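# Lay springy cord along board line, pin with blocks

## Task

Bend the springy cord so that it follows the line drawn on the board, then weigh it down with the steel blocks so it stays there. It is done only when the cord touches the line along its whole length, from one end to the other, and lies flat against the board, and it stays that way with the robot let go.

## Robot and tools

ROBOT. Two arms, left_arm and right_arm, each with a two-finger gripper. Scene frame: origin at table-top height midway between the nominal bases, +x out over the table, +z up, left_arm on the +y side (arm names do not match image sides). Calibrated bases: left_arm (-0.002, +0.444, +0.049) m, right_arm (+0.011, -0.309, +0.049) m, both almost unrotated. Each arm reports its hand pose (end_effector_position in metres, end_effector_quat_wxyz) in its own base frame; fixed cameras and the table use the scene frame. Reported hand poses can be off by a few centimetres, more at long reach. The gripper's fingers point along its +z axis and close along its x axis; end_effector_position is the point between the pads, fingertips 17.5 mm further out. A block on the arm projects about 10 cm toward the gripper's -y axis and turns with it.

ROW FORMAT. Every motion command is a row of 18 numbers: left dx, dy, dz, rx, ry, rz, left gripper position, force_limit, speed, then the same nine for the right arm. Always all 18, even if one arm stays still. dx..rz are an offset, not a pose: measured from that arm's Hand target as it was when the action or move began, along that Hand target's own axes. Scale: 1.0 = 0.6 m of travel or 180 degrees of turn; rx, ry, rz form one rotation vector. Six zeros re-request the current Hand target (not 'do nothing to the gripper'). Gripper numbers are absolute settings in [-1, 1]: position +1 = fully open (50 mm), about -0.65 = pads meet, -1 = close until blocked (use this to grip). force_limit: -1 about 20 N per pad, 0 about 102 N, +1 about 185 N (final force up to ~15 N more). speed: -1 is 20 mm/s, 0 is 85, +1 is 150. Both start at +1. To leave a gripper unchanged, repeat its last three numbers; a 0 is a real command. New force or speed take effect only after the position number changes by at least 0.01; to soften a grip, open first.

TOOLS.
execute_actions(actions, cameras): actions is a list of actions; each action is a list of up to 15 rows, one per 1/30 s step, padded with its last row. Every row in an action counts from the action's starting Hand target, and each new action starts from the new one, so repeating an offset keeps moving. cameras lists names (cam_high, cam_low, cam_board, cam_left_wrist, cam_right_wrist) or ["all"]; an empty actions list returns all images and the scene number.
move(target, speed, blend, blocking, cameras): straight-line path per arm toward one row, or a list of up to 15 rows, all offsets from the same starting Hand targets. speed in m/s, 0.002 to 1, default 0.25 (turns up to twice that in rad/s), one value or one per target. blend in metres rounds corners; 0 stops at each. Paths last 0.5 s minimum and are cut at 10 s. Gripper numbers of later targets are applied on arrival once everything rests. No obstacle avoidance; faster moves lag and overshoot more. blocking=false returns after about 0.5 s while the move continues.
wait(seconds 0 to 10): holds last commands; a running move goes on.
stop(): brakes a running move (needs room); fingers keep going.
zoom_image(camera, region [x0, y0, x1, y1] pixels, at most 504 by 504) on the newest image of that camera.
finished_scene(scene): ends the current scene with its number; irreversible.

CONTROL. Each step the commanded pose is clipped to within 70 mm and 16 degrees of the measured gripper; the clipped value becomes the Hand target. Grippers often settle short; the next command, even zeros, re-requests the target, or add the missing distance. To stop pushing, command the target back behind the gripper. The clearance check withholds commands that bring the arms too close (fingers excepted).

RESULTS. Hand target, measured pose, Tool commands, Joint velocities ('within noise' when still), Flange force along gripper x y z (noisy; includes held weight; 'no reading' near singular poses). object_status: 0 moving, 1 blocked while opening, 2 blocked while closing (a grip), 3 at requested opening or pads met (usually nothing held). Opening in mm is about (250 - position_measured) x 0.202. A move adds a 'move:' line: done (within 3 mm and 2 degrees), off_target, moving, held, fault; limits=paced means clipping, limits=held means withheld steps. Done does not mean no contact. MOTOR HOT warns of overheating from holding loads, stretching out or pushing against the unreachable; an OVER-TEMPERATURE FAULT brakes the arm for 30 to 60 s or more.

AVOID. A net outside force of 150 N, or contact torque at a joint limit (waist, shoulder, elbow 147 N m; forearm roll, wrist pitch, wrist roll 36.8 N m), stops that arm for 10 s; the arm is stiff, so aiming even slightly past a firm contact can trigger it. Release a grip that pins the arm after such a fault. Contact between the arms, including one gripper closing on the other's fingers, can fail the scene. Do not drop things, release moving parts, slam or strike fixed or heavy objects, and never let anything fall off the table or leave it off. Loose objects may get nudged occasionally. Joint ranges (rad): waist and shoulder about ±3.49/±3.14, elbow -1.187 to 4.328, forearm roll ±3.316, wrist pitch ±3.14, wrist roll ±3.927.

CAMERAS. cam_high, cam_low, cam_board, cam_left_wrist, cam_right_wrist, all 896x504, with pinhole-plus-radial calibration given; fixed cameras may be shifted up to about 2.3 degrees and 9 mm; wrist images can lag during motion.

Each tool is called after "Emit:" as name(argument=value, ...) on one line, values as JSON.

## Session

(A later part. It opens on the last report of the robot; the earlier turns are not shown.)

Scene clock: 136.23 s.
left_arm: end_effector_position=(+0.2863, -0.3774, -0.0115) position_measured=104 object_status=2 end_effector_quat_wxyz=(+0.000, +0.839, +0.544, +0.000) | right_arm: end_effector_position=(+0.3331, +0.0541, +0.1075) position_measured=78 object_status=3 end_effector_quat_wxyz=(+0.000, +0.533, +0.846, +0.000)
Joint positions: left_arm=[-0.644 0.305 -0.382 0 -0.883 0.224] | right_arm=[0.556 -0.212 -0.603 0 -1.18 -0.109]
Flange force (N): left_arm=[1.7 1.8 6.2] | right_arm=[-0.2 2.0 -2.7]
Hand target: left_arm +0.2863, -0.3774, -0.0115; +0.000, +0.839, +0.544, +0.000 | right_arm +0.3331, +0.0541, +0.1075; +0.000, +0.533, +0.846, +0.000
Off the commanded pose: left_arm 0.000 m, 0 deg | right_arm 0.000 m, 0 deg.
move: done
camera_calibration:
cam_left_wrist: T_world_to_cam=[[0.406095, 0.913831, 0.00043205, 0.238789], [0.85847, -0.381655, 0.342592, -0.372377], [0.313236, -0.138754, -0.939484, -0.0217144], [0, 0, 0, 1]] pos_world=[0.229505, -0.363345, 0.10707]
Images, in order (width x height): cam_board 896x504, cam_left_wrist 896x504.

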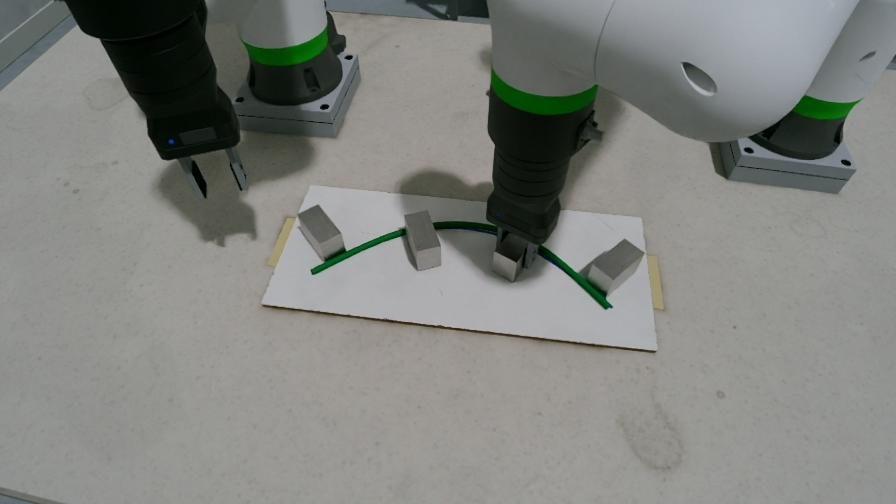

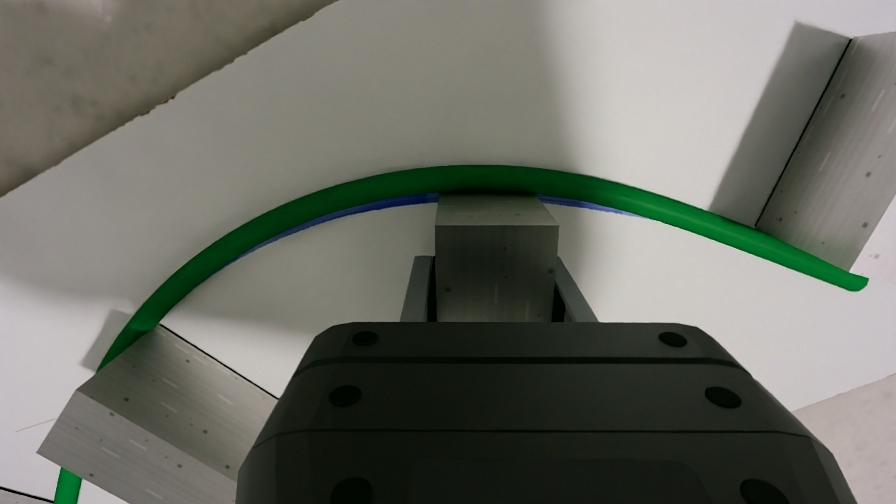

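Emit:
move(target=[0,0.0052,0,0,0,0,-1,-0.5,-0.6,0,0,0,0,0,0,0.5,-0.5,-0.6], speed=0.02, cameras=["cam_board","cam_left_wrist"])

Emit:
zoom_image(camera="cam_board", region=[440, 200, 640, 320])

Emit:
zoom_image(camera="cam_board", region=[280, 190, 470, 290])

Scene clock: 141.07 s.
left_arm: end_effector_position=(+0.2892, -0.3786, -0.0115) position_measured=104 object_status=2 end_effector_quat_wxyz=(+0.000, +0.839, +0.544, +0.000) | right_arm: end_effector_position=(+0.3331, +0.0541, +0.1075) position_measured=78 object_status=3 end_effector_quat_wxyz=(+0.000, +0.533, +0.846, +0.000)
Joint positions: left_arm=[-0.642 0.311 -0.374 0 -0.885 0.223] | right_arm=[0.556 -0.212 -0.603 0 -1.18 -0.109]
Flange force (N): left_arm=[0.9 2.0 5.8] | right_arm=[-0.2 2.5 -3.0]
Hand target: left_arm +0.2892, -0.3786, -0.0115; +0.000, +0.839, +0.544, +0.000 | right_arm +0.3331, +0.0541, +0.1075; +0.000, +0.533, +0.846, +0.000
Off the commanded pose: left_arm 0.000 m, 0 deg | right_arm 0.000 m, 0 deg.
move: done
camera_calibration:
cam_left_wrist: T_world_to_cam=[[0.406173, 0.913796, 0.000462835, 0.238715], [0.858432, -0.381738, 0.342594, -0.37526], [0.313237, -0.138755, -0.939484, -0.0227586], [0, 0, 0, 1]] pos_world=[0.232305, -0.364546, 0.10707]
Images, in order (width x height): cam_board 896x504, cam_left_wrist 896x504.

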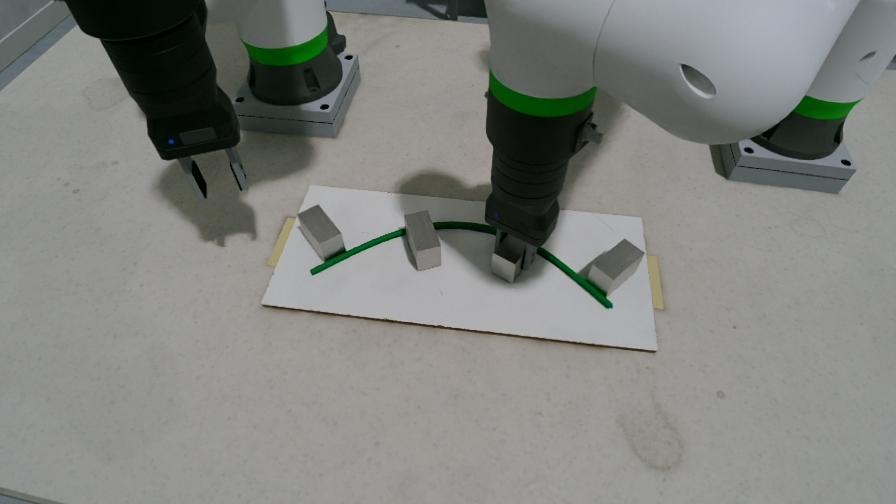

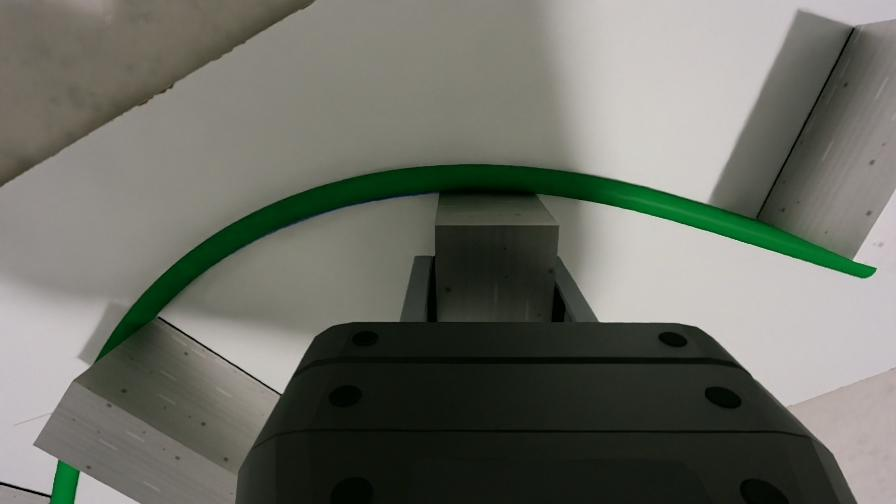

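Scaled by 2.520 from the camera's 896x504 image, which has a finer 1280x720 frame.

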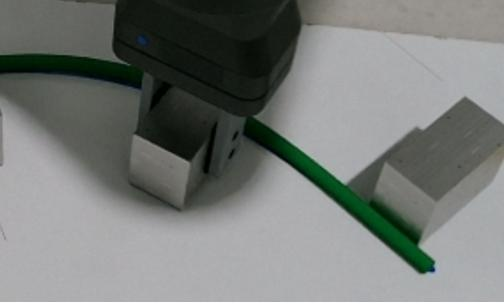

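Scaled by 2.653 from the camera's 896x504 image, which has a finer 1280x720 frame.

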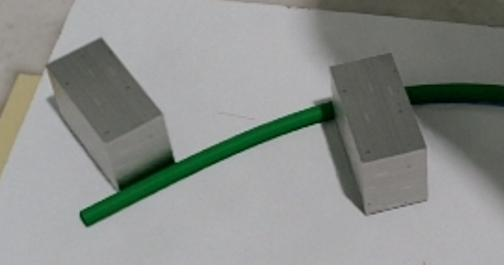

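Emit:
move(target=[[0,0.0027,0,0,0,0,-1,-0.5,-0.6,0,0,0,0,0,0,0.5,-0.5,-0.6],[0,0.0027,0.0028,0,0,0,-1,-0.5,-0.6,0,0,0,0,0,0,0.5,-0.5,-0.6],[0,0.0027,0.0028,0,0,0,0.5,-0.5,-0.6,0,0,0,0,0,0,0.5,-0.5,-0.6],[0,0.0027,-0.2,0,0,0,0.5,-0.5,-0.6,0,0,0,0,0,0,0.5,-0.5,-0.6],[0.35,-0.05,-0.25,0,0,0,0.5,-0.5,-0.6,0,0,0,0,0,0,0.5,-0.5,-0.6]], speed=[0.02,0.03,0.05,0.2,0.4], cameras=["cam_board","cam_low","cam_left_wrist"])

Emit:
zoom_image(camera="cam_board", region=[440, 200, 640, 320])

Emit:
zoom_image(camera="cam_board", region=[280, 190, 470, 290])

Scene clock: 149.10 s.
left_arm: end_effector_position=(+0.3474, -0.1747, +0.1386) position_measured=78 object_status=3 end_effector_quat_wxyz=(+0.000, +0.839, +0.544, +0.000) | right_arm: end_effector_position=(+0.3331, +0.0541, +0.1075) position_measured=78 object_status=3 end_effector_quat_wxyz=(+0.000, +0.533, +0.846, +0.000)
Joint positions: left_arm=[-0.125 -0.098 -0.43 0 -1.239 -0.295] | right_arm=[0.556 -0.212 -0.603 0 -1.18 -0.109]
Flange force (N): left_arm=[1.6 1.0 -0.5] | right_arm=[0.0 2.2 -3.0]
Hand target: left_arm +0.3474, -0.1747, +0.1386; +0.000, +0.839, +0.544, +0.000 | right_arm +0.3331, +0.0541, +0.1075; +0.000, +0.533, +0.846, +0.000
Off the commanded pose: left_arm 0.000 m, 0 deg | right_arm 0.000 m, 0 deg.
move: done
camera_calibration:
cam_left_wrist: T_world_to_cam=[[0.406172, 0.913797, 0.000462385, 0.0286836], [0.858433, -0.381737, 0.342594, -0.398774], [0.313237, -0.138755, -0.939484, 0.128226], [0, 0, 0, 1]] pos_world=[0.290505, -0.160646, 0.25707]
Images, in order (width x height): cam_low 896x504, cam_board 896x504, cam_left_wrist 896x504.

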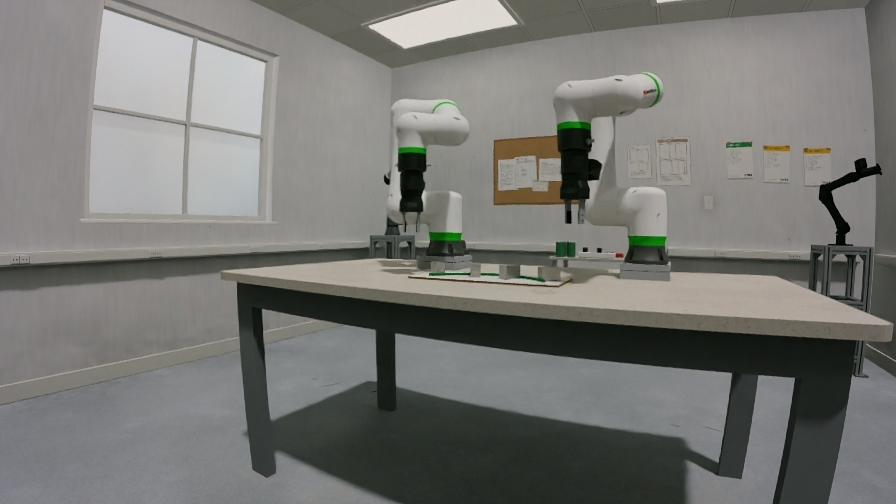

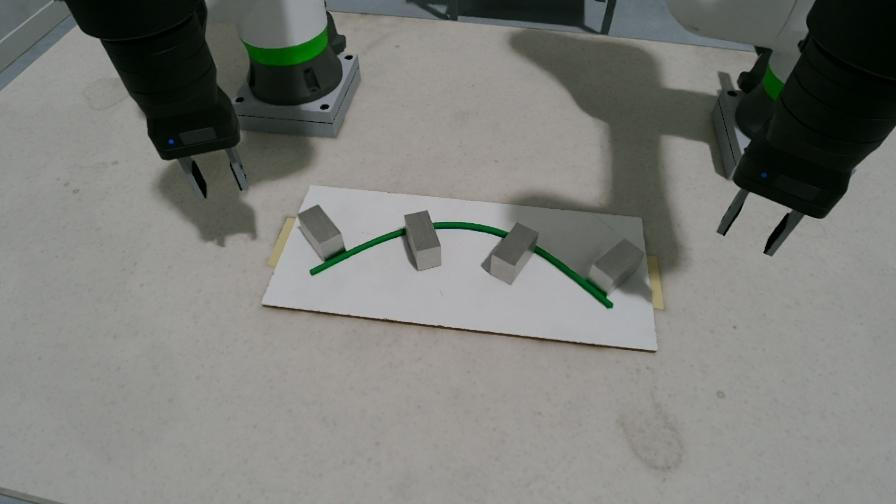

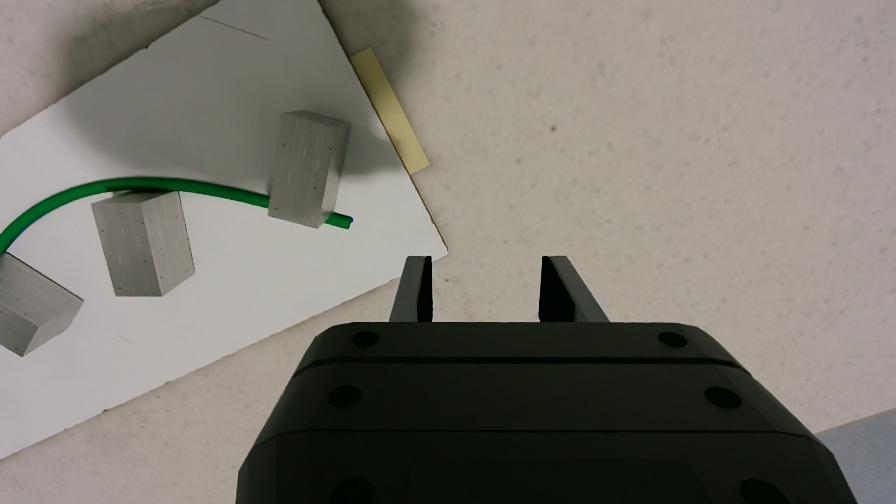

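Scaled by 2.520 from the camera's 896x504 image, which has a finer 1280x720 frame.

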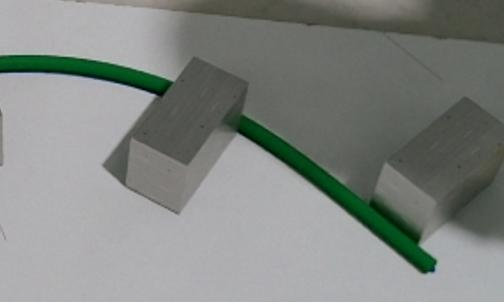

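Scaled by 2.653 from the camera's 896x504 image, which has a finer 1280x720 frame.

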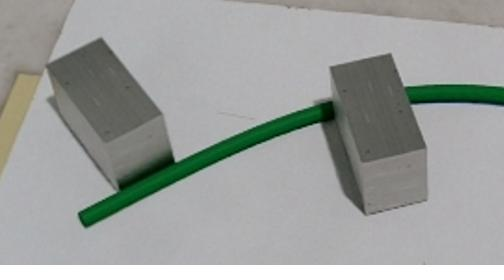

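Emit:
finished_scene(scene=2)

The scene is finished: the task was done.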